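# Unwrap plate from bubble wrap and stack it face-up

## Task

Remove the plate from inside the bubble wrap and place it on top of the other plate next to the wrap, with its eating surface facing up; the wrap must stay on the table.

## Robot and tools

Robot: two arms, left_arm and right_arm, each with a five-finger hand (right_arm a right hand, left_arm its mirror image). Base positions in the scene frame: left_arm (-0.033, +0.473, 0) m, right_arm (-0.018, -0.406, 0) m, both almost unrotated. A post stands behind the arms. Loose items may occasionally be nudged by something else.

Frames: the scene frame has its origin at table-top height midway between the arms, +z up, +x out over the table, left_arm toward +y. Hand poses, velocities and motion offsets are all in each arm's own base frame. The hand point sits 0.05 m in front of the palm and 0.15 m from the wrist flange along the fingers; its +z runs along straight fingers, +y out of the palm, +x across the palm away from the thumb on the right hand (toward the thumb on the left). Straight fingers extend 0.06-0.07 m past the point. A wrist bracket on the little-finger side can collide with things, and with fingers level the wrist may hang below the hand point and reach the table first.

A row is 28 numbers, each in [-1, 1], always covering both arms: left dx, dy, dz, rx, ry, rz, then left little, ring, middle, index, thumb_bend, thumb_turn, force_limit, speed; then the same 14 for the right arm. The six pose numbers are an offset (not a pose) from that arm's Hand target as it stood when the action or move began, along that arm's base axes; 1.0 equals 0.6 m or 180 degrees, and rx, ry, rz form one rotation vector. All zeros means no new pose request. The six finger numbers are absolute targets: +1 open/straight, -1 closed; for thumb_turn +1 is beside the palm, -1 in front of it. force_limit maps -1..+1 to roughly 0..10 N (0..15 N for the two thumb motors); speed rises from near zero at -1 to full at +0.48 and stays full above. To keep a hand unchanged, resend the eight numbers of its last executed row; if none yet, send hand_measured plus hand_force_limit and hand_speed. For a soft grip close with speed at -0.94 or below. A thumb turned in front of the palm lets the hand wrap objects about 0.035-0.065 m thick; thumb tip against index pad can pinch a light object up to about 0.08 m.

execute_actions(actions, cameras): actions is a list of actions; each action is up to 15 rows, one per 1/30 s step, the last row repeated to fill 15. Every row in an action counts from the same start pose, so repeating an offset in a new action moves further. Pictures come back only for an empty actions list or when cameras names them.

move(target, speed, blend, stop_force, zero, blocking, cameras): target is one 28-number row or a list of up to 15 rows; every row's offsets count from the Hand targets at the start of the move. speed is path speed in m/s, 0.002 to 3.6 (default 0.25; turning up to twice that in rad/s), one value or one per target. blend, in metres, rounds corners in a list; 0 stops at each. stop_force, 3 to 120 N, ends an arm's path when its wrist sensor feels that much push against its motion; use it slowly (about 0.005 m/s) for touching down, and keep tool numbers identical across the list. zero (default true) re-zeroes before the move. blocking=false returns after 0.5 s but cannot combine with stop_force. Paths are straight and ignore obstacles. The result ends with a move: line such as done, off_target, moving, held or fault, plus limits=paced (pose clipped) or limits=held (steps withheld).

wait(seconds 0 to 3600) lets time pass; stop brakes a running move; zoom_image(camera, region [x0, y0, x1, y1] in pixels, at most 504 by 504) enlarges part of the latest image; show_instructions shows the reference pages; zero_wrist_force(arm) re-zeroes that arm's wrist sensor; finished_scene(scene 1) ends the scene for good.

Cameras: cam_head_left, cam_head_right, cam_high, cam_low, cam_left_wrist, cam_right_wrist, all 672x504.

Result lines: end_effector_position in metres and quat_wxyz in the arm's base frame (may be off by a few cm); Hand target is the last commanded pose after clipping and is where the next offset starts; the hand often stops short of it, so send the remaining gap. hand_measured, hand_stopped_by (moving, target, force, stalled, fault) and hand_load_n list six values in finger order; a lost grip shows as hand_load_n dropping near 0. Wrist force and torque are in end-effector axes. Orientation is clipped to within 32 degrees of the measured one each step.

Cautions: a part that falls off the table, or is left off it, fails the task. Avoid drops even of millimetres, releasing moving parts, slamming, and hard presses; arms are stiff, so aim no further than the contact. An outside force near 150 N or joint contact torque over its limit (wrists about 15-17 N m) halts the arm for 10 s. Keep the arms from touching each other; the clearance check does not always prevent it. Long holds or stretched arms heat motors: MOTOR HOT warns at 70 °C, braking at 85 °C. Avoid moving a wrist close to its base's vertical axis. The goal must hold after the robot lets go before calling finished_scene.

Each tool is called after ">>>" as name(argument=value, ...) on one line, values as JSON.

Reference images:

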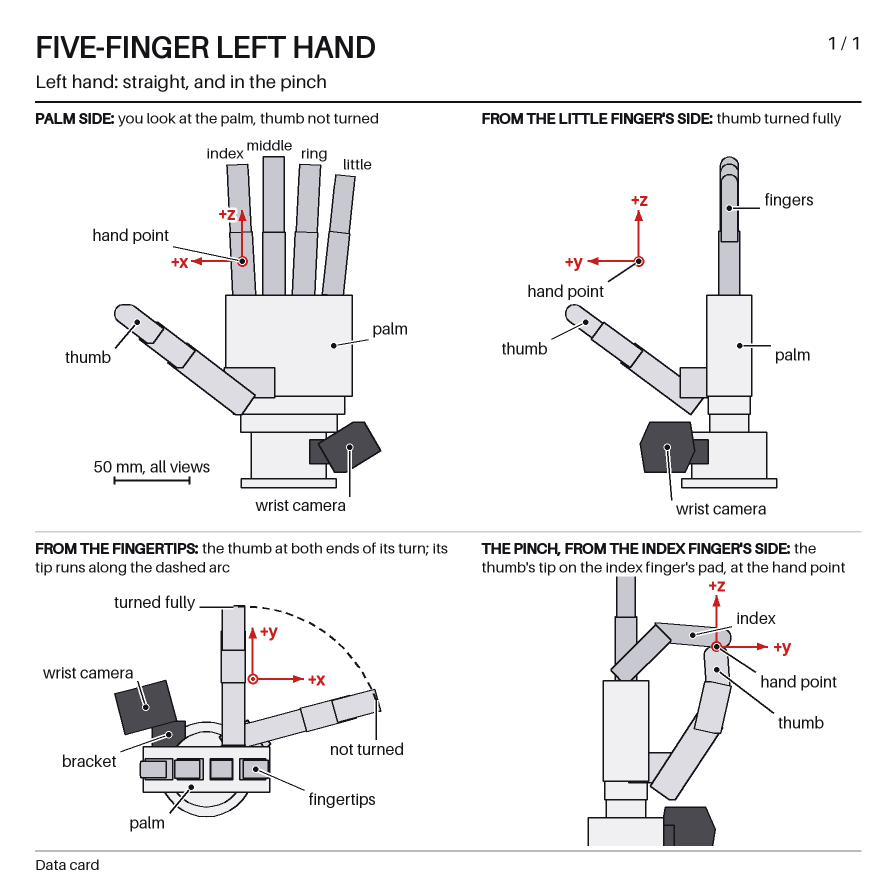

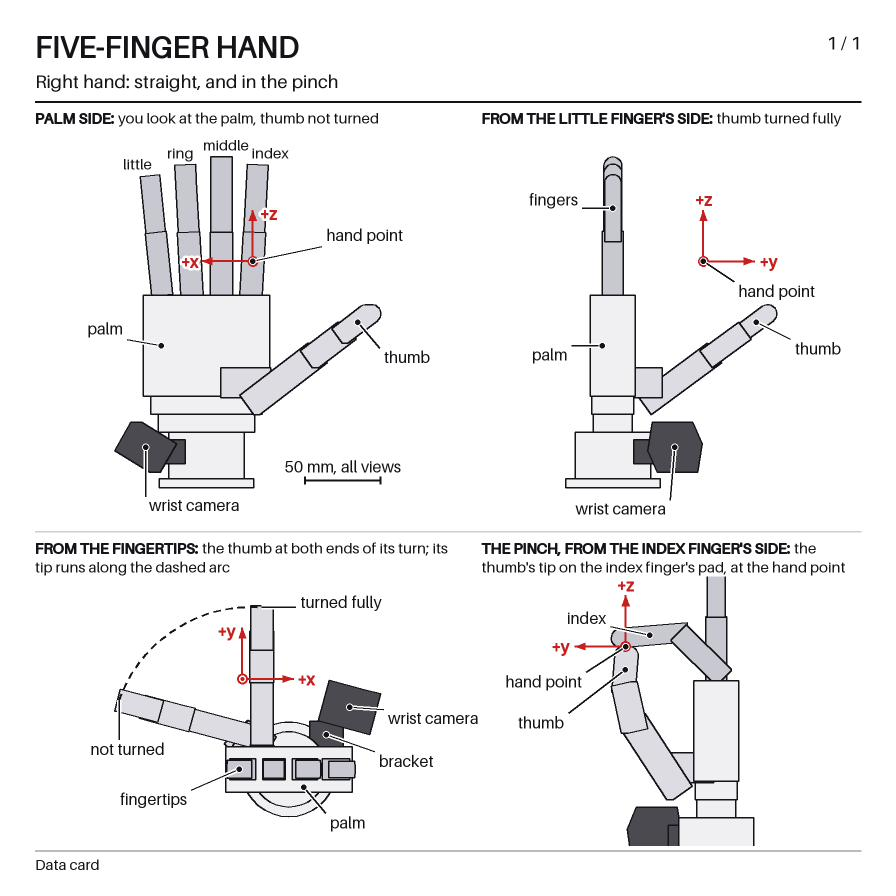

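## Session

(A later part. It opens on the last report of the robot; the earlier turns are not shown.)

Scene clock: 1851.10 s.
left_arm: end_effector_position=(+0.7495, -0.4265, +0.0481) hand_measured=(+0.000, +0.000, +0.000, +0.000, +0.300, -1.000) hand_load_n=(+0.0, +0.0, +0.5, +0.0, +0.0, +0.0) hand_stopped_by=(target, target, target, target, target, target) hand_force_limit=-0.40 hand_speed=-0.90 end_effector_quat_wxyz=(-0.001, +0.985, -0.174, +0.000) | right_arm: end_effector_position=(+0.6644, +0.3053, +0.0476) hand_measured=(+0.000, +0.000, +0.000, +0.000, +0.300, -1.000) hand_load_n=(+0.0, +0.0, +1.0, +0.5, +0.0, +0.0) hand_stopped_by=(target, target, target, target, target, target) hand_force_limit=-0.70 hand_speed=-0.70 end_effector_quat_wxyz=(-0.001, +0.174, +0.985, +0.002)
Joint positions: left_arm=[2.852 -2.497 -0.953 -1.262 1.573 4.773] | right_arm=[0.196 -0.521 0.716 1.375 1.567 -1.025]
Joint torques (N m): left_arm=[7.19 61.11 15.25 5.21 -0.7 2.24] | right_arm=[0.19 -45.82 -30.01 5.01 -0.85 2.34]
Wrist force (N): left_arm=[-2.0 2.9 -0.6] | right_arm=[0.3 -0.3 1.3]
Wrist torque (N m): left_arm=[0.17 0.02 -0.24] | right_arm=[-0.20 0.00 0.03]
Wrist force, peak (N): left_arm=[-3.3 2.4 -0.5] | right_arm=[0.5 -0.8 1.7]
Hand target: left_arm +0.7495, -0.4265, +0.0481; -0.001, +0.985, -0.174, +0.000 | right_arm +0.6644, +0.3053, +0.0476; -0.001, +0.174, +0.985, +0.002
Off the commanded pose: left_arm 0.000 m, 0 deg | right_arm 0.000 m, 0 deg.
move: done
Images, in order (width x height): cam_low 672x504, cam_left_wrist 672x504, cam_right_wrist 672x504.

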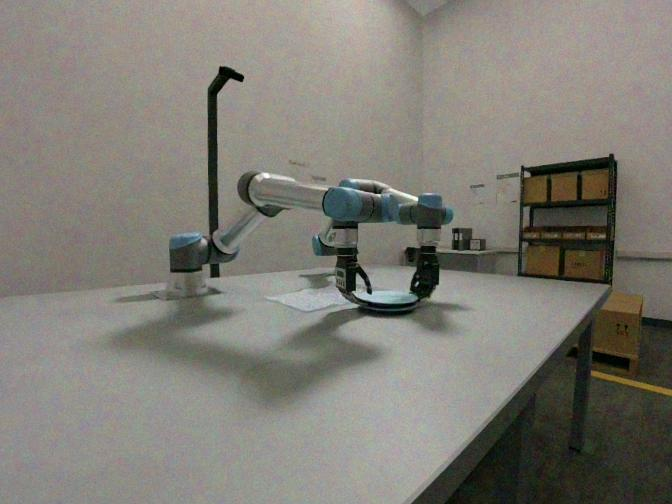

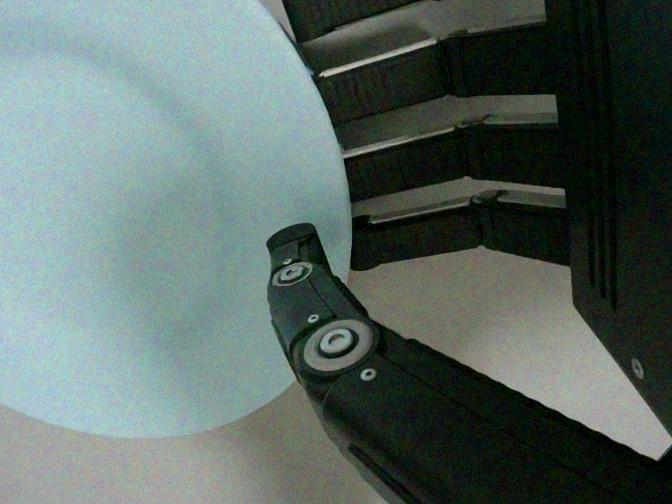

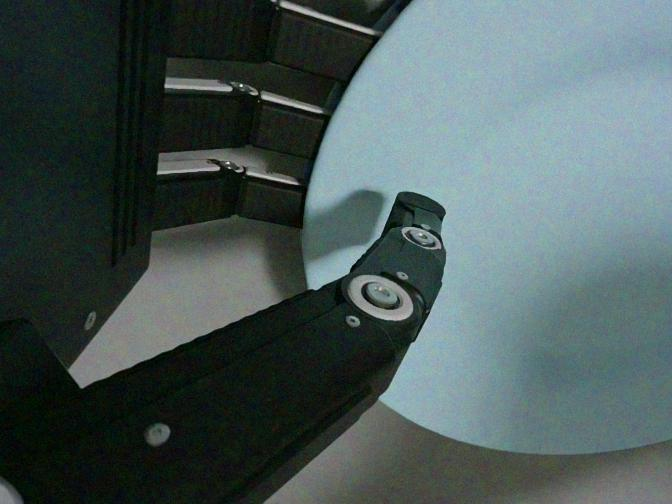

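>>> move(target=[0.00114,0.00313,0,0,0,0,0,0,0,0,0.3,-1,-0.4,-0.9,0,0,0,0,0,0,0,0,0,0,0.3,-1,-0.7,-0.7], speed=0.003, stop_force=4, cameras=["cam_left_wrist","cam_right_wrist","cam_low"])

>>> zoom_image(camera="cam_left_wrist", region=[270, 0, 470, 300])

Scene clock: 1858.80 s.
left_arm: end_effector_position=(+0.7502, -0.4247, +0.0481) hand_measured=(+0.000, +0.000, +0.000, +0.000, +0.300, -1.000) hand_load_n=(+0.0, +0.0, +0.0, +0.0, +0.0, +0.0) hand_stopped_by=(target, target, target, target, target, target) hand_force_limit=-0.40 hand_speed=-0.90 end_effector_quat_wxyz=(-0.001, +0.985, -0.174, +0.000) | right_arm: end_effector_position=(+0.6644, +0.3053, +0.0476) hand_measured=(+0.000, +0.000, +0.000, +0.000, +0.300, -1.000) hand_load_n=(+0.0, +0.0, +1.0, +0.5, +0.0, +0.0) hand_stopped_by=(target, target, target, target, target, target) hand_force_limit=-0.70 hand_speed=-0.70 end_effector_quat_wxyz=(-0.001, +0.174, +0.985, +0.002)
Joint positions: left_arm=[2.854 -2.497 -0.954 -1.262 1.573 4.775] | right_arm=[0.196 -0.521 0.716 1.375 1.567 -1.025]
Joint torques (N m): left_arm=[7.85 61.66 15.32 5.19 0.33 2.28] | right_arm=[-5.35 -46.44 -29.36 5 -0.83 2.3]
Wrist force (N): left_arm=[-2.0 3.0 -0.3] | right_arm=[0.3 0.1 1.5]
Wrist torque (N m): left_arm=[0.17 0.01 -0.27] | right_arm=[-0.15 -0.02 0.05]
Wrist force, peak (N): left_arm=[-2.2 3.3 -0.6] | right_arm=[0.7 0.0 1.7]
Hand target: left_arm +0.7502, -0.4246, +0.0481; -0.001, +0.985, -0.174, +0.000 | right_arm +0.6644, +0.3053, +0.0476; -0.001, +0.174, +0.985, +0.002
Off the commanded pose: left_arm 0.000 m, 0 deg | right_arm 0.000 m, 0 deg.
move: done
Images, in order (width x height): cam_low 672x504, cam_left_wrist 672x504, cam_right_wrist 672x504.

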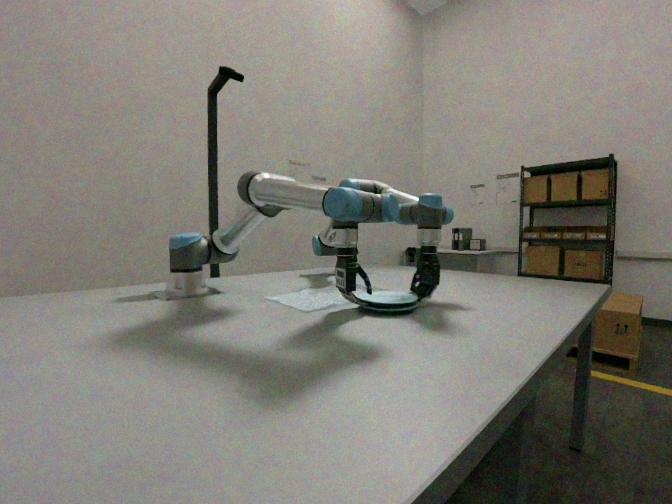

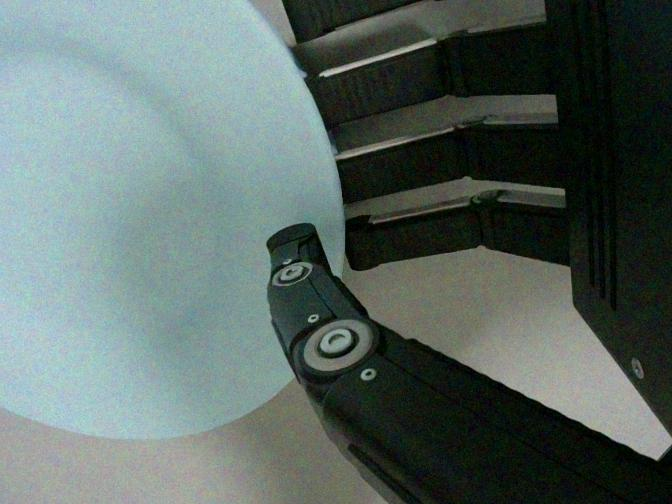

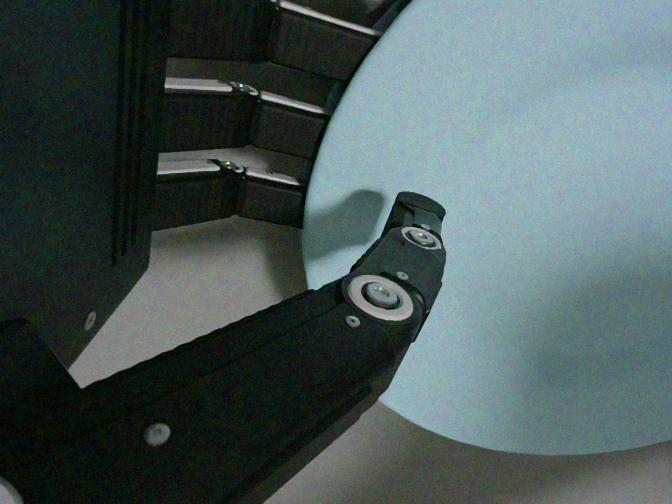

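Scaled by 1.680 from the camera's image (finer frame: 960x720).

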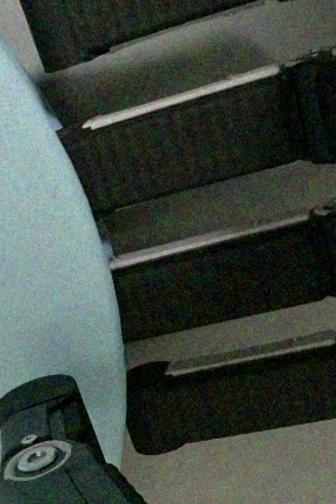

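>>> move(target=[0.00085,0.00235,0,0,0,0,0,0,0,0,0.3,-1,-0.4,-0.9,0,0,0,0,0,0,0,0,0,0,0.3,-1,-0.7,-0.7], speed=0.003, stop_force=4, cameras=["cam_left_wrist","cam_right_wrist"])

>>> zoom_image(camera="cam_left_wrist", region=[270, 0, 470, 300])

Scene clock: 1865.10 s.
left_arm: end_effector_position=(+0.7507, -0.4232, +0.0481) hand_measured=(+0.000, +0.000, +0.000, +0.000, +0.300, -1.000) hand_load_n=(+0.0, +0.0, +0.0, +0.0, +0.0, +0.0) hand_stopped_by=(target, target, target, target, target, target) hand_force_limit=-0.40 hand_speed=-0.90 end_effector_quat_wxyz=(-0.001, +0.985, -0.174, +0.000) | right_arm: end_effector_position=(+0.6644, +0.3053, +0.0476) hand_measured=(+0.000, +0.000, +0.000, +0.000, +0.300, -1.000) hand_load_n=(+0.0, +0.0, +1.5, +0.5, +0.0, +0.0) hand_stopped_by=(target, target, target, target, target, target) hand_force_limit=-0.70 hand_speed=-0.70 end_effector_quat_wxyz=(-0.001, +0.174, +0.985, +0.002)
Joint positions: left_arm=[2.856 -2.496 -0.955 -1.262 1.573 4.777] | right_arm=[0.196 -0.521 0.716 1.375 1.567 -1.025]
Joint torques (N m): left_arm=[6.38 61.22 14.65 5.14 1.29 2.29] | right_arm=[-6.98 -46.19 -28.79 5.08 -0.89 2.33]
Wrist force (N): left_arm=[-2.2 2.8 -0.4] | right_arm=[0.4 0.0 1.4]
Wrist torque (N m): left_arm=[0.16 0.05 -0.29] | right_arm=[-0.16 -0.04 0.05]
Wrist force, peak (N): left_arm=[-2.5 3.1 -0.3] | right_arm=[0.6 0.1 1.8]
Hand target: left_arm +0.7507, -0.4232, +0.0481; -0.001, +0.985, -0.174, +0.000 | right_arm +0.6644, +0.3053, +0.0476; -0.001, +0.174, +0.985, +0.002
Off the commanded pose: left_arm 0.000 m, 0 deg | right_arm 0.000 m, 0 deg.
move: done

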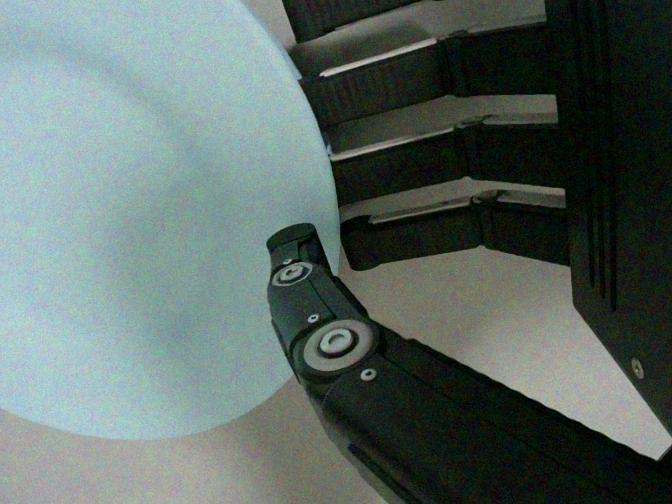

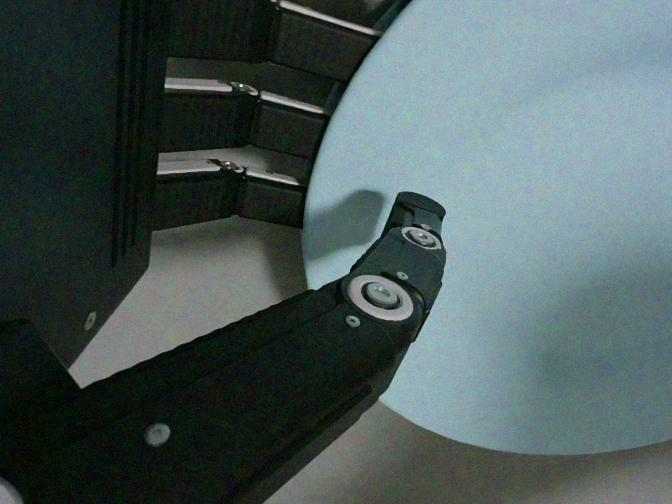

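Scaled by 1.680 from the camera's image (finer frame: 960x720).

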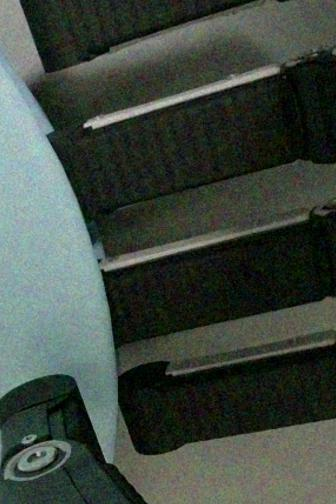

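>>> move(target=[0.00085,0.00235,0,0,0,0,0,0,0,0,0.3,-1,-0.4,-0.9,0,0,0,0,0,0,0,0,0,0,0.3,-1,-0.7,-0.7], speed=0.003, stop_force=4)

>>> move(target=[0,0,-0.005,0,0,0,0,0,0,0,0.3,-1,-0.4,-0.9,0,0,0,0,0,0,0,0,0,0,0.3,-1,-0.7,-0.7], speed=0.003, stop_force=3, cameras=["cam_left_wrist","cam_low"])

>>> zoom_image(camera="cam_left_wrist", region=[270, 0, 470, 300])

>>> zoom_image(camera="cam_low", region=[350, 270, 425, 320])

Scene clock: 1875.97 s.
left_arm: end_effector_position=(+0.7513, -0.4218, +0.0481) hand_measured=(+0.000, +0.000, +0.000, +0.000, +0.300, -1.000) hand_load_n=(+0.0, +0.0, +0.0, +0.0, +0.0, +0.0) hand_stopped_by=(target, target, target, target, target, target) hand_force_limit=-0.40 hand_speed=-0.90 end_effector_quat_wxyz=(-0.001, +0.985, -0.174, +0.000) | right_arm: end_effector_position=(+0.6644, +0.3053, +0.0476) hand_measured=(+0.000, +0.000, +0.000, +0.000, +0.300, -1.000) hand_load_n=(+0.0, +0.0, +1.0, +0.0, +0.0, +0.0) hand_stopped_by=(target, target, target, target, target, target) hand_force_limit=-0.70 hand_speed=-0.70 end_effector_quat_wxyz=(-0.001, +0.174, +0.985, +0.002)
Joint positions: left_arm=[2.858 -2.496 -0.956 -1.261 1.573 4.779] | right_arm=[0.196 -0.521 0.716 1.375 1.567 -1.025]
Joint torques (N m): left_arm=[7.58 61.46 14.68 5.25 1.24 2.26] | right_arm=[-6.69 -45.75 -27.82 5.01 -0.71 2.24]
Wrist force (N): left_arm=[-2.1 2.6 -0.4] | right_arm=[0.5 0.0 1.3]
Wrist torque (N m): left_arm=[0.15 0.04 -0.28] | right_arm=[-0.15 -0.04 0.05]
Wrist force, peak (N): left_arm=[-2.1 3.0 -0.5] | right_arm=[0.5 0.3 1.7]
Hand target: left_arm +0.7513, -0.4218, +0.0481; -0.001, +0.985, -0.174, +0.000 | right_arm +0.6644, +0.3053, +0.0476; -0.001, +0.174, +0.985, +0.002
Off the commanded pose: left_arm 0.000 m, 0 deg | right_arm 0.000 m, 0 deg.
move: done

Scene clock: 1877.30 s.
left_arm: end_effector_position=(+0.7513, -0.4218, +0.0461) hand_measured=(+0.000, +0.000, +0.000, +0.000, +0.300, -1.000) hand_load_n=(+0.0, +0.0, -3.0, +0.0, +0.0, +0.0) hand_stopped_by=(target, target, target, target, target, target) hand_force_limit=-0.40 hand_speed=-0.90 end_effector_quat_wxyz=(-0.001, +0.985, -0.174, +0.000) | right_arm: end_effector_position=(+0.6644, +0.3053, +0.0476) hand_measured=(+0.000, +0.000, +0.000, +0.000, +0.300, -1.000) hand_load_n=(+0.0, +0.0, +1.0, +0.0, +0.0, +0.0) hand_stopped_by=(target, target, target, target, target, target) hand_force_limit=-0.70 hand_speed=-0.70 end_effector_quat_wxyz=(-0.001, +0.174, +0.985, +0.002)
Joint positions: left_arm=[2.858 -2.498 -0.958 -1.257 1.573 4.779] | right_arm=[0.196 -0.521 0.716 1.375 1.567 -1.025]
Joint torques (N m): left_arm=[3.6 58.6 27.09 -0.65 0.28 2.17] | right_arm=[-7.26 -46.31 -28.13 5.08 -0.73 2.3]
Wrist force (N): left_arm=[-3.2 0.4 -3.6] | right_arm=[0.3 0.2 1.3]
Wrist torque (N m): left_arm=[0.10 0.03 -0.25] | right_arm=[-0.13 0.00 0.04]
Wrist force, peak (N): left_arm=[-3.5 0.5 -3.6] | right_arm=[0.6 -0.1 1.7]
Hand target: left_arm +0.7513, -0.4218, +0.0462; -0.001, +0.985, -0.174, +0.000 (not the last commanded pose) | right_arm +0.6644, +0.3053, +0.0476; -0.001, +0.174, +0.985, +0.002
Off the commanded pose: left_arm 0.001 m, 0 deg | right_arm 0.000 m, 0 deg.
move: contact (left_arm)
Images, in order (width x height): cam_low 672x504, cam_left_wrist 672x504.

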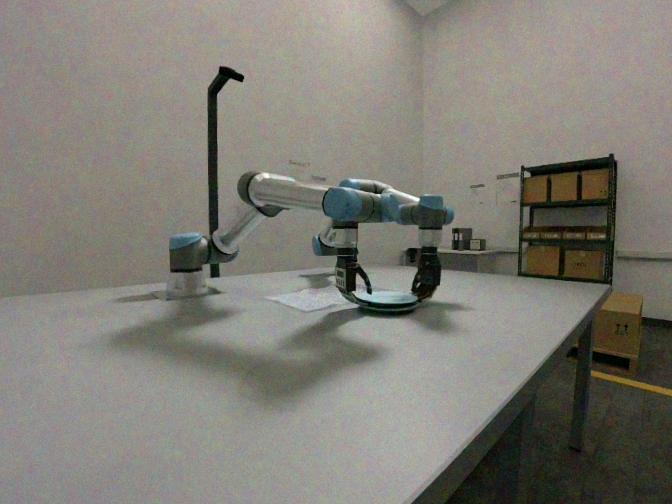

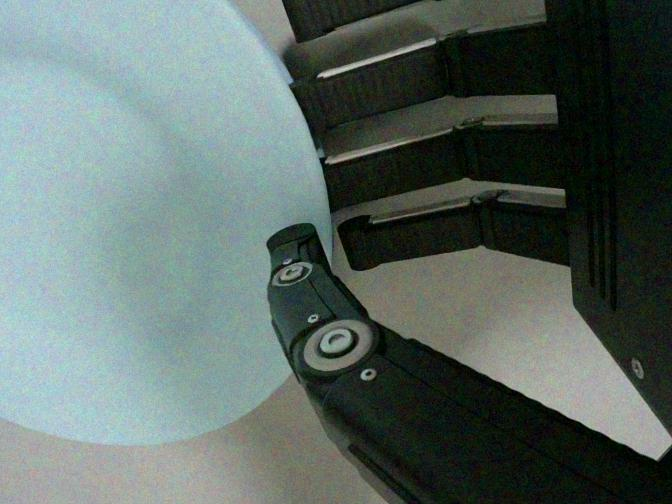

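Scaled by 1.680 from the camera's image (finer frame: 960x720).

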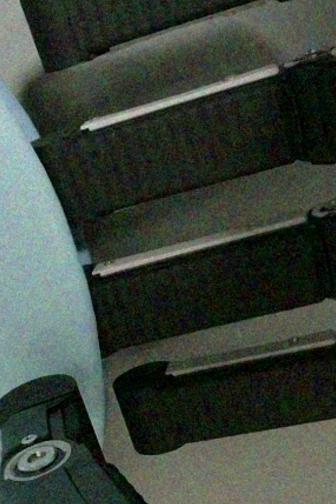

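Scaled by 6.720 from the camera's image (finer frame: 960x720).

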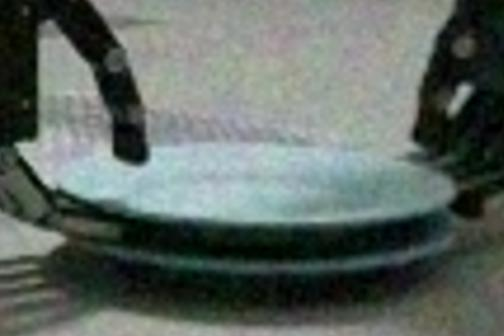

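>>> move(target=[0.00114,0.00313,0.0005,0,0,0,0,0,0,0,0.3,-1,-0.4,-0.9,0,0,0,0,0,0,0,0,0,0,0.3,-1,-0.7,-0.7], speed=0.002, stop_force=4, cameras=["cam_left_wrist","cam_low"])

>>> zoom_image(camera="cam_left_wrist", region=[270, 0, 470, 300])

>>> zoom_image(camera="cam_low", region=[350, 270, 425, 320])

Scene clock: 1883.57 s.
left_arm: end_effector_position=(+0.7519, -0.4199, +0.0465) hand_measured=(+0.000, +0.000, +0.000, +0.000, +0.300, -1.000) hand_load_n=(+0.0, +0.0, -1.0, +0.0, +0.0, +0.0) hand_stopped_by=(target, target, target, target, target, target) hand_force_limit=-0.40 hand_speed=-0.90 end_effector_quat_wxyz=(-0.001, +0.985, -0.174, +0.000) | right_arm: end_effector_position=(+0.6644, +0.3053, +0.0476) hand_measured=(+0.000, +0.000, +0.000, +0.000, +0.300, -1.000) hand_load_n=(+0.0, +0.0, +1.0, +0.0, +0.0, +0.0) hand_stopped_by=(target, target, target, target, target, target) hand_force_limit=-0.70 hand_speed=-0.70 end_effector_quat_wxyz=(-0.001, +0.174, +0.985, +0.002)
Joint positions: left_arm=[2.861 -2.497 -0.958 -1.258 1.573 4.781] | right_arm=[0.196 -0.521 0.716 1.375 1.567 -1.025]
Joint torques (N m): left_arm=[7.24 60.58 14.33 -0.89 0.41 2.49] | right_arm=[-7.35 -46.38 -26.96 4.91 -0.67 2.24]
Wrist force (N): left_arm=[-2.1 2.7 -1.3] | right_arm=[0.7 0.1 1.3]
Wrist torque (N m): left_arm=[0.13 0.00 -0.28] | right_arm=[-0.14 -0.07 0.06]
Wrist force, peak (N): left_arm=[-4.2 1.9 -2.6] | right_arm=[0.5 -0.2 1.8]
Hand target: left_arm +0.7519, -0.4199, +0.0465; -0.001, +0.985, -0.174, +0.000 | right_arm +0.6644, +0.3053, +0.0476; -0.001, +0.174, +0.985, +0.002
Off the commanded pose: left_arm 0.000 m, 0 deg | right_arm 0.000 m, 0 deg.
move: done
Images, in order (width x height): cam_low 672x504, cam_left_wrist 672x504.

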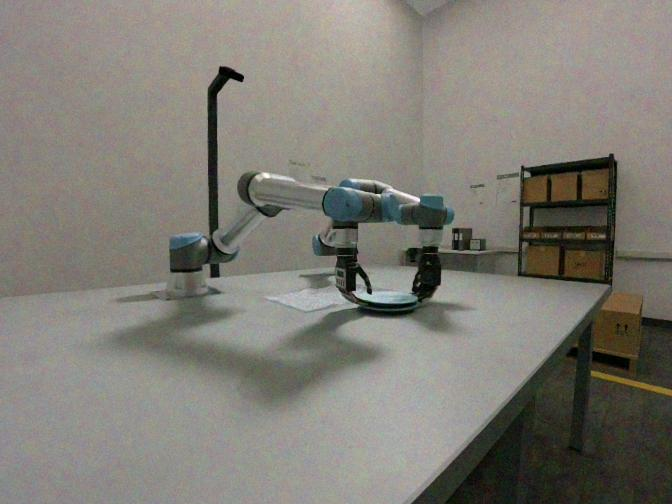

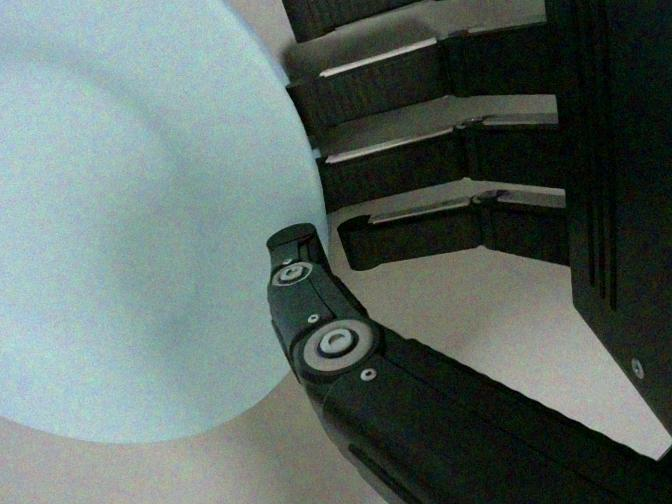

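Scaled by 1.680 from the camera's image (finer frame: 960x720).

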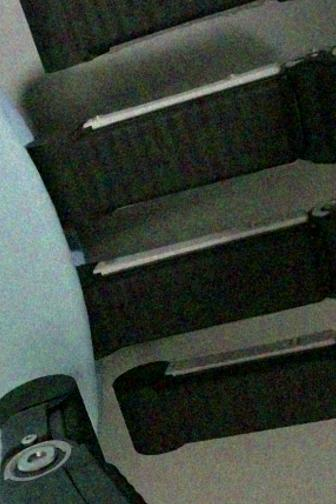

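Scaled by 6.720 from the camera's image (finer frame: 960x720).

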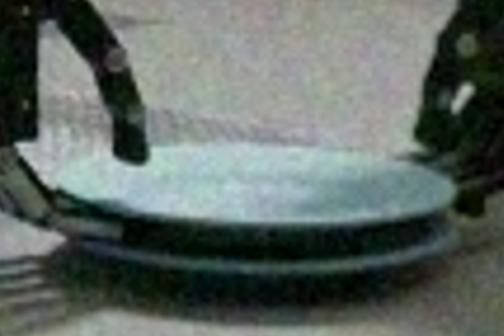

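>>> move(target=[0.00057,0.00157,-0.0005,0,0,0,0,0,0,0,0.3,-1,-0.4,-0.9,0,0,0,0,0,0,0,0,0,0,0.3,-1,-0.7,-0.7], speed=0.002, stop_force=4, cameras=["cam_left_wrist"])

>>> zoom_image(camera="cam_left_wrist", region=[270, 0, 470, 300])

>>> move(target=[0.00057,0.00157,-0.0007,0,0,0,0,0,0,0,0.3,-1,-0.4,-0.9,0,0,0,0,0,0,0,0,0,0,0.3,-1,-0.7,-0.7], speed=0.002, stop_force=4, cameras=["cam_left_wrist"])

>>> zoom_image(camera="cam_left_wrist", region=[270, 0, 470, 300])

Scene clock: 1893.10 s.
left_arm: end_effector_position=(+0.7523, -0.4190, +0.0462) hand_measured=(+0.000, +0.000, +0.000, +0.000, +0.300, -1.000) hand_load_n=(+0.0, +0.0, -1.5, +0.0, +0.0, +0.0) hand_stopped_by=(target, target, target, target, target, target) hand_force_limit=-0.40 hand_speed=-0.90 end_effector_quat_wxyz=(-0.001, +0.985, -0.174, +0.000) | right_arm: end_effector_position=(+0.6644, +0.3053, +0.0476) hand_measured=(+0.000, +0.000, +0.000, +0.000, +0.300, -1.000) hand_load_n=(+0.0, +0.0, +1.0, +0.0, +0.0, +0.0) hand_stopped_by=(target, target, target, target, target, target) hand_force_limit=-0.70 hand_speed=-0.70 end_effector_quat_wxyz=(-0.001, +0.174, +0.985, +0.002)
Joint positions: left_arm=[2.862 -2.497 -0.959 -1.257 1.573 4.783] | right_arm=[0.196 -0.521 0.716 1.375 1.567 -1.025]
Joint torques (N m): left_arm=[6.77 59.36 14.77 4.79 0.8 2.4] | right_arm=[-7.13 -45.67 -26.26 4.9 -0.73 2.06]
Wrist force (N): left_arm=[-2.2 3.0 -1.7] | right_arm=[0.6 0.0 1.2]
Wrist torque (N m): left_arm=[0.18 0.01 -0.30] | right_arm=[-0.15 -0.04 0.05]
Wrist force, peak (N): left_arm=[-2.3 3.0 -1.8] | right_arm=[1.0 -0.1 1.5]
Hand target: left_arm +0.7523, -0.4190, +0.0462; -0.001, +0.985, -0.174, +0.000 | right_arm +0.6644, +0.3053, +0.0476; -0.001, +0.174, +0.985, +0.002
Off the commanded pose: left_arm 0.000 m, 0 deg | right_arm 0.000 m, 0 deg.
move: done

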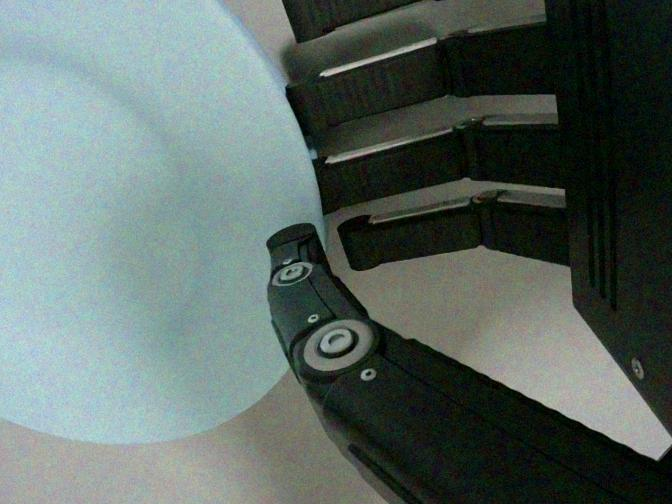

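Scaled by 1.680 from the camera's image (finer frame: 960x720).

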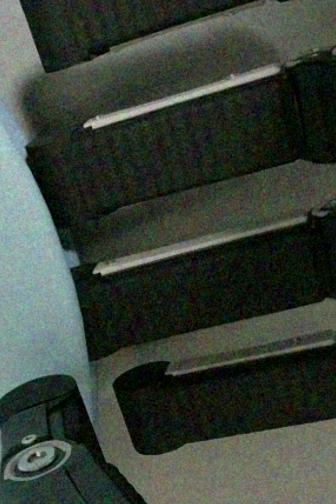

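Scene clock: 1894.43 s.
left_arm: end_effector_position=(+0.7526, -0.4181, +0.0458) hand_measured=(+0.000, +0.000, +0.000, +0.000, +0.300, -1.000) hand_load_n=(+0.0, +0.0, -2.0, +0.0, +0.0, +0.0) hand_stopped_by=(target, target, target, target, target, target) hand_force_limit=-0.40 hand_speed=-0.90 end_effector_quat_wxyz=(-0.001, +0.985, -0.174, +0.000) | right_arm: end_effector_position=(+0.6644, +0.3053, +0.0476) hand_measured=(+0.000, +0.000, +0.000, +0.000, +0.300, -1.000) hand_load_n=(+0.0, +0.0, +1.0, +0.5, +0.0, +0.0) hand_stopped_by=(target, target, target, target, target, target) hand_force_limit=-0.70 hand_speed=-0.70 end_effector_quat_wxyz=(-0.001, +0.174, +0.985, +0.002)
Joint positions: left_arm=[2.863 -2.497 -0.96 -1.256 1.573 4.784] | right_arm=[0.196 -0.521 0.716 1.375 1.567 -1.025]
Joint torques (N m): left_arm=[6.43 47.72 13.47 4.91 1.09 2.44] | right_arm=[-6.65 -46.36 -25.84 4.76 -0.6 2.15]
Wrist force (N): left_arm=[-1.8 2.0 -2.1] | right_arm=[0.7 -0.3 1.3]
Wrist torque (N m): left_arm=[0.11 -0.05 -0.25] | right_arm=[-0.18 -0.05 0.05]
Wrist force, peak (N): left_arm=[-2.4 3.1 -1.7] | right_arm=[0.6 -0.4 1.8]
Hand target: left_arm +0.7526, -0.4181, +0.0458; -0.001, +0.985, -0.174, +0.000 | right_arm +0.6644, +0.3053, +0.0476; -0.001, +0.174, +0.985, +0.002
Off the commanded pose: left_arm 0.000 m, 0 deg | right_arm 0.000 m, 0 deg.
move: done

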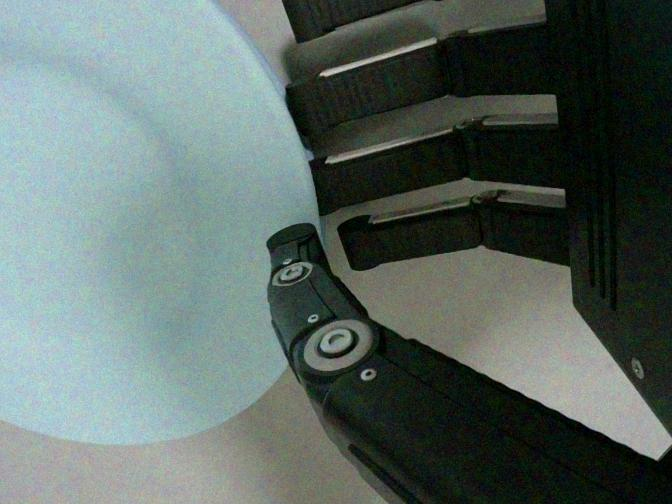

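Scaled by 1.680 from the camera's image (finer frame: 960x720).

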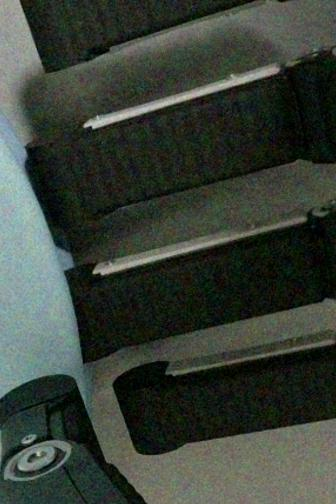

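>>> move(target=[0.00057,0.00157,-0.001,0,0,0,0,0,0,0,0.3,-1,-0.4,-0.9,0,0,0,0,0,0,0,0,0,0,0.3,-1,-0.7,-0.7], speed=0.002, stop_force=4)

>>> move(target=[0.00057,0.00157,-0.001,0,0,0,0,0,0,0,0.3,-1,-0.4,-0.9,0,0,0,0,0,0,0,0,0,0,0.3,-1,-0.7,-0.7], speed=0.002, stop_force=4, cameras=["cam_left_wrist","cam_low","cam_right_wrist"])

>>> zoom_image(camera="cam_left_wrist", region=[270, 0, 470, 300])

>>> zoom_image(camera="cam_low", region=[350, 270, 425, 320])

Scene clock: 1904.63 s.
left_arm: end_effector_position=(+0.7530, -0.4171, +0.0452) hand_measured=(+0.000, +0.000, +0.000, +0.000, +0.300, -1.000) hand_load_n=(+0.0, +0.0, -2.5, +0.0, +0.0, +0.0) hand_stopped_by=(target, target, target, target, target, target) hand_force_limit=-0.40 hand_speed=-0.90 end_effector_quat_wxyz=(-0.001, +0.985, -0.174, +0.000) | right_arm: end_effector_position=(+0.6644, +0.3053, +0.0476) hand_measured=(+0.000, +0.000, +0.000, +0.000, +0.300, -1.000) hand_load_n=(+0.0, +0.0, +1.0, +0.0, +0.0, +0.0) hand_stopped_by=(target, target, target, target, target, target) hand_force_limit=-0.70 hand_speed=-0.70 end_effector_quat_wxyz=(-0.001, +0.174, +0.985, +0.002)
Joint positions: left_arm=[2.864 -2.497 -0.961 -1.254 1.573 4.785] | right_arm=[0.196 -0.521 0.716 1.375 1.567 -1.025]
Joint torques (N m): left_arm=[5.34 46.32 14.38 4.78 1 2.35] | right_arm=[-7.1 -45.97 -25.01 4.87 -0.55 2.03]
Wrist force (N): left_arm=[-1.9 1.0 -2.7] | right_arm=[0.8 -0.6 1.5]
Wrist torque (N m): left_arm=[0.05 -0.05 -0.24] | right_arm=[-0.21 -0.06 0.04]
Wrist force, peak (N): left_arm=[-2.1 2.3 -2.4] | right_arm=[0.8 0.0 1.8]
Hand target: left_arm +0.7530, -0.4171, +0.0452; -0.001, +0.985, -0.174, +0.000 | right_arm +0.6644, +0.3053, +0.0476; -0.001, +0.174, +0.985, +0.002
Off the commanded pose: left_arm 0.000 m, 0 deg | right_arm 0.000 m, 0 deg.
move: done

Scene clock: 1905.93 s.
left_arm: end_effector_position=(+0.7533, -0.4162, +0.0446) hand_measured=(+0.000, +0.000, +0.000, +0.000, +0.300, -1.000) hand_load_n=(+0.0, +0.0, +0.0, +0.0, -0.5, +0.0) hand_stopped_by=(target, target, target, target, target, target) hand_force_limit=-0.40 hand_speed=-0.90 end_effector_quat_wxyz=(-0.001, +0.985, -0.174, +0.000) | right_arm: end_effector_position=(+0.6644, +0.3053, +0.0476) hand_measured=(+0.000, +0.000, +0.000, +0.000, +0.300, -1.000) hand_load_n=(+0.0, +0.0, +1.0, +0.5, +0.0, +0.0) hand_stopped_by=(target, target, target, target, target, target) hand_force_limit=-0.70 hand_speed=-0.70 end_effector_quat_wxyz=(-0.001, +0.174, +0.985, +0.002)
Joint positions: left_arm=[2.865 -2.498 -0.962 -1.253 1.573 4.786] | right_arm=[0.196 -0.521 0.716 1.375 1.567 -1.025]
Joint torques (N m): left_arm=[5.76 48.66 15.22 5.31 0.18 2.54] | right_arm=[-6.31 -46.57 -25.12 4.9 -0.59 2.02]
Wrist force (N): left_arm=[-1.9 1.1 -0.7] | right_arm=[0.3 -0.8 1.8]
Wrist torque (N m): left_arm=[0.06 0.00 -0.23] | right_arm=[-0.21 0.00 0.02]
Wrist force, peak (N): left_arm=[-2.0 0.3 -3.0] | right_arm=[0.9 -1.2 1.8]
Hand target: left_arm +0.7533, -0.4162, +0.0446; -0.001, +0.985, -0.174, +0.000 | right_arm +0.6644, +0.3053, +0.0476; -0.001, +0.174, +0.985, +0.002
Off the commanded pose: left_arm 0.000 m, 0 deg | right_arm 0.000 m, 0 deg.
move: done
Images, in order (width x height): cam_low 672x504, cam_left_wrist 672x504, cam_right_wrist 672x504.

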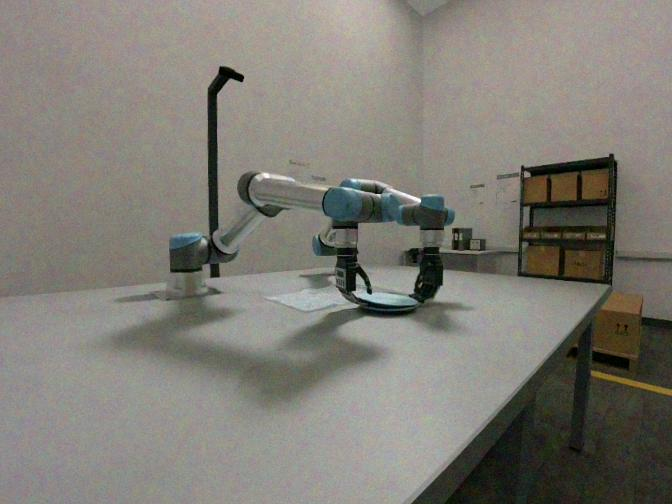

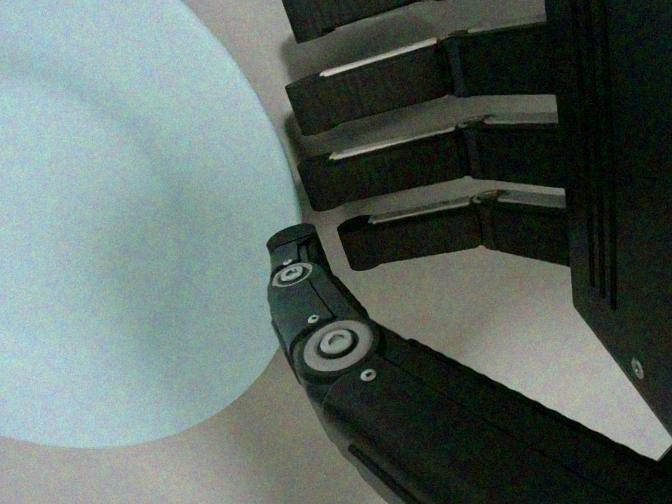

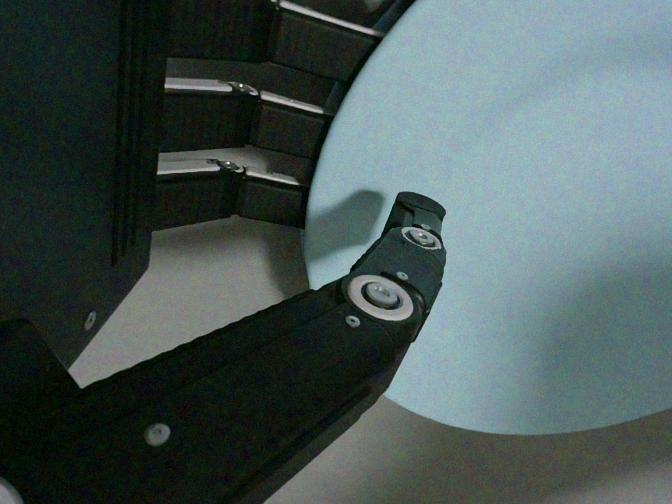

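Scaled by 1.680 from the camera's image (finer frame: 960x720).

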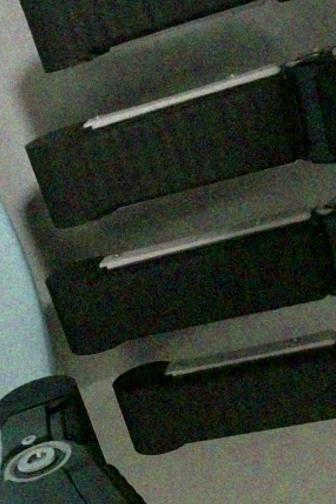

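Scaled by 6.720 from the camera's image (finer frame: 960x720).

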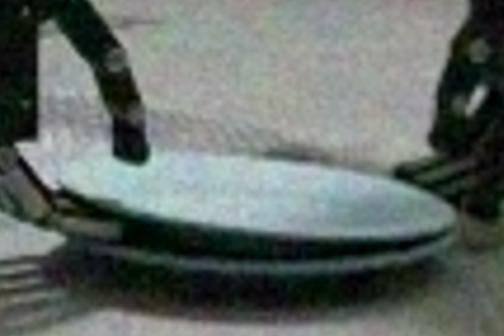

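>>> move(target=[[0.0017,0.0047,0,0,0,0,0,0,0,0,0.3,-1,-0.4,-0.9,0,0,0,0,0,0,0,0,0,0,0.3,-1,-0.7,-0.7],[0.0017,0.0047,0.035,0,0,0,0,0,0,0,0.3,-1,-0.4,-0.9,0,0,0,0,0,0,0,0,0,0,0.3,-1,-0.7,-0.7],[-0.0086,-0.0235,0.035,0,0,0,0,0,0,0,0.3,-1,-0.4,-0.9,0,0,0,0,0,0,0,0,0,0,0.3,-1,-0.7,-0.7]], speed=0.02, cameras=["cam_left_wrist","cam_high"])

>>> zoom_image(camera="cam_high", region=[310, 250, 410, 340])

Scene clock: 1920.67 s.
left_arm: end_effector_position=(+0.7482, -0.4300, +0.0656) hand_measured=(+0.000, +0.000, +0.000, +0.000, +0.300, -1.000) hand_load_n=(+0.0, +0.0, +0.0, +0.0, +0.0, +0.0) hand_stopped_by=(target, target, target, target, target, target) hand_force_limit=-0.40 hand_speed=-0.90 end_effector_quat_wxyz=(-0.001, +0.985, -0.174, +0.000) | right_arm: end_effector_position=(+0.6644, +0.3053, +0.0476) hand_measured=(+0.000, +0.000, +0.000, +0.000, +0.300, -1.000) hand_load_n=(-0.5, +0.0, +1.0, +0.5, +0.0, +0.0) hand_stopped_by=(target, target, target, target, target, target) hand_force_limit=-0.70 hand_speed=-0.70 end_effector_quat_wxyz=(-0.001, +0.174, +0.985, +0.002)
Joint positions: left_arm=[2.847 -2.484 -0.932 -1.297 1.573 4.768] | right_arm=[0.196 -0.521 0.716 1.375 1.567 -1.025]
Joint torques (N m): left_arm=[-5.89 48.48 29.09 -0.9 -1.71 -2.49] | right_arm=[-6.78 -47.42 -23.87 4.89 -0.44 1.91]
Wrist force (N): left_arm=[-1.7 1.3 -0.7] | right_arm=[0.7 -0.7 1.5]
Wrist torque (N m): left_arm=[0.08 -0.05 -0.15] | right_arm=[-0.19 -0.06 0.04]
Wrist force, peak (N): left_arm=[-2.2 1.2 -0.9] | right_arm=[0.7 -0.7 2.0]
Hand target: left_arm +0.7482, -0.4303, +0.0656; -0.001, +0.985, -0.174, +0.000 | right_arm +0.6644, +0.3053, +0.0476; -0.001, +0.174, +0.985, +0.002
Off the commanded pose: left_arm 0.000 m, 0 deg | right_arm 0.000 m, 0 deg.
move: done
Images, in order (width x height): cam_high 672x504, cam_left_wrist 672x504.

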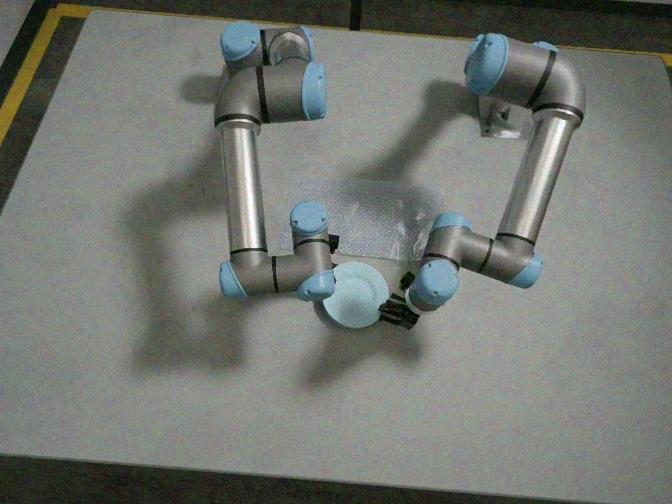

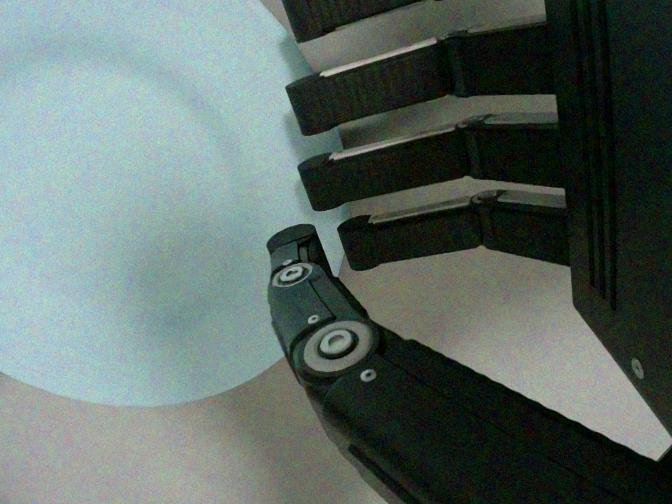

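Scaled by 5.040 from the camera's image (finer frame: 960x720).

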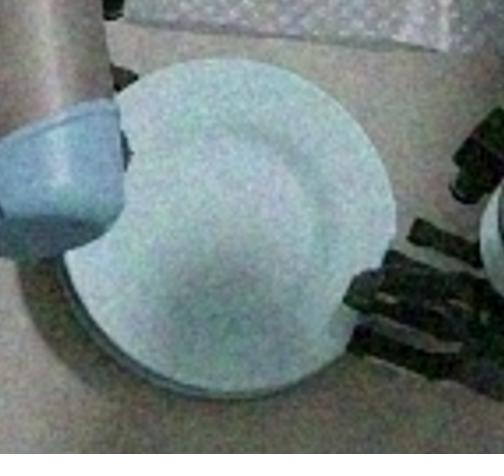

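>>> move(target=[0,0,-0.03,0,0,0,0,0,0,0,0.3,-1,-0.4,-0.9,0,0,0,0,0,0,0,0,0,0,0.3,-1,-0.7,-0.7], speed=0.008, stop_force=3, cameras=["cam_left_wrist","cam_low"])

>>> zoom_image(camera="cam_low", region=[350, 270, 425, 320])

Scene clock: 1928.63 s.
left_arm: end_effector_position=(+0.7482, -0.4303, +0.0516) hand_measured=(+0.000, +0.000, +0.000, +0.000, +0.300, -1.000) hand_load_n=(+0.0, +0.0, -2.5, -0.5, +0.0, +0.0) hand_stopped_by=(target, target, target, target, target, target) hand_force_limit=-0.40 hand_speed=-0.90 end_effector_quat_wxyz=(-0.001, +0.985, -0.174, +0.000) | right_arm: end_effector_position=(+0.6644, +0.3053, +0.0476) hand_measured=(+0.000, +0.000, +0.000, +0.000, +0.300, -1.000) hand_load_n=(+0.0, +0.0, +1.0, +1.0, +0.0, +0.0) hand_stopped_by=(target, target, target, target, target, target) hand_force_limit=-0.70 hand_speed=-0.70 end_effector_quat_wxyz=(-0.001, +0.174, +0.985, +0.002)
Joint positions: left_arm=[2.847 -2.495 -0.947 -1.27 1.573 4.768] | right_arm=[0.196 -0.521 0.716 1.375 1.567 -1.025]
Joint torques (N m): left_arm=[-4.98 59.83 28.59 -1.17 1.08 -2.4] | right_arm=[-5.99 -50.05 -23.34 4.8 -0.51 1.86]
Wrist force (N): left_arm=[-2.8 1.4 -2.8] | right_arm=[0.6 -2.5 1.4]
Wrist torque (N m): left_arm=[0.12 0.03 -0.19] | right_arm=[-0.31 -0.02 0.00]
Wrist force, peak (N): left_arm=[-1.8 0.4 -4.3] | right_arm=[0.7 -2.8 1.8]
Hand target: left_arm +0.7482, -0.4303, +0.0516; -0.001, +0.985, -0.174, +0.000 (not the last commanded pose) | right_arm +0.6644, +0.3053, +0.0476; -0.001, +0.174, +0.985, +0.002
Off the commanded pose: left_arm 0.004 m, 0 deg | right_arm 0.000 m, 0 deg.
move: contact (left_arm)
Images, in order (width x height): cam_low 672x504, cam_left_wrist 672x504.

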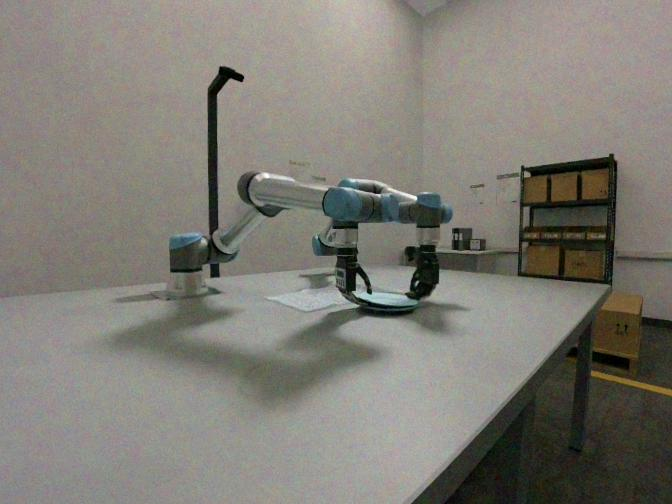

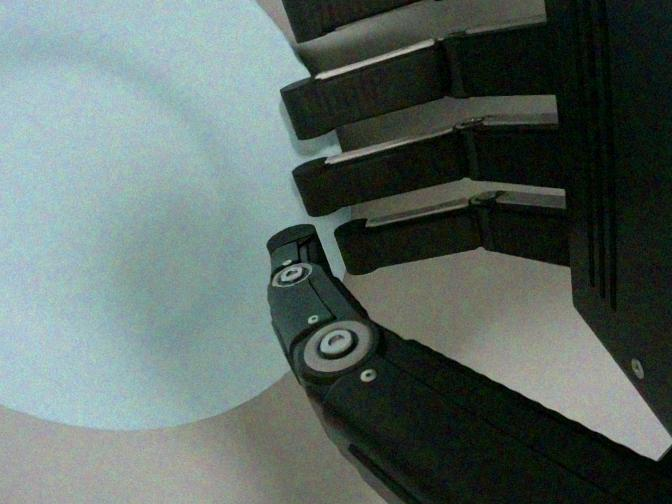

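Scaled by 6.720 from the camera's image (finer frame: 960x720).

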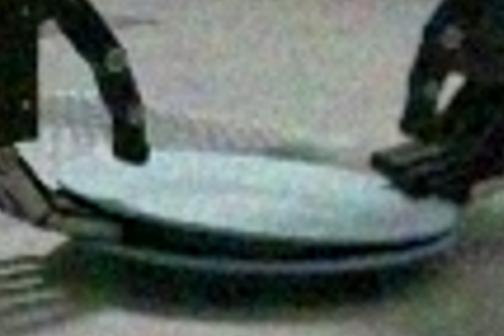

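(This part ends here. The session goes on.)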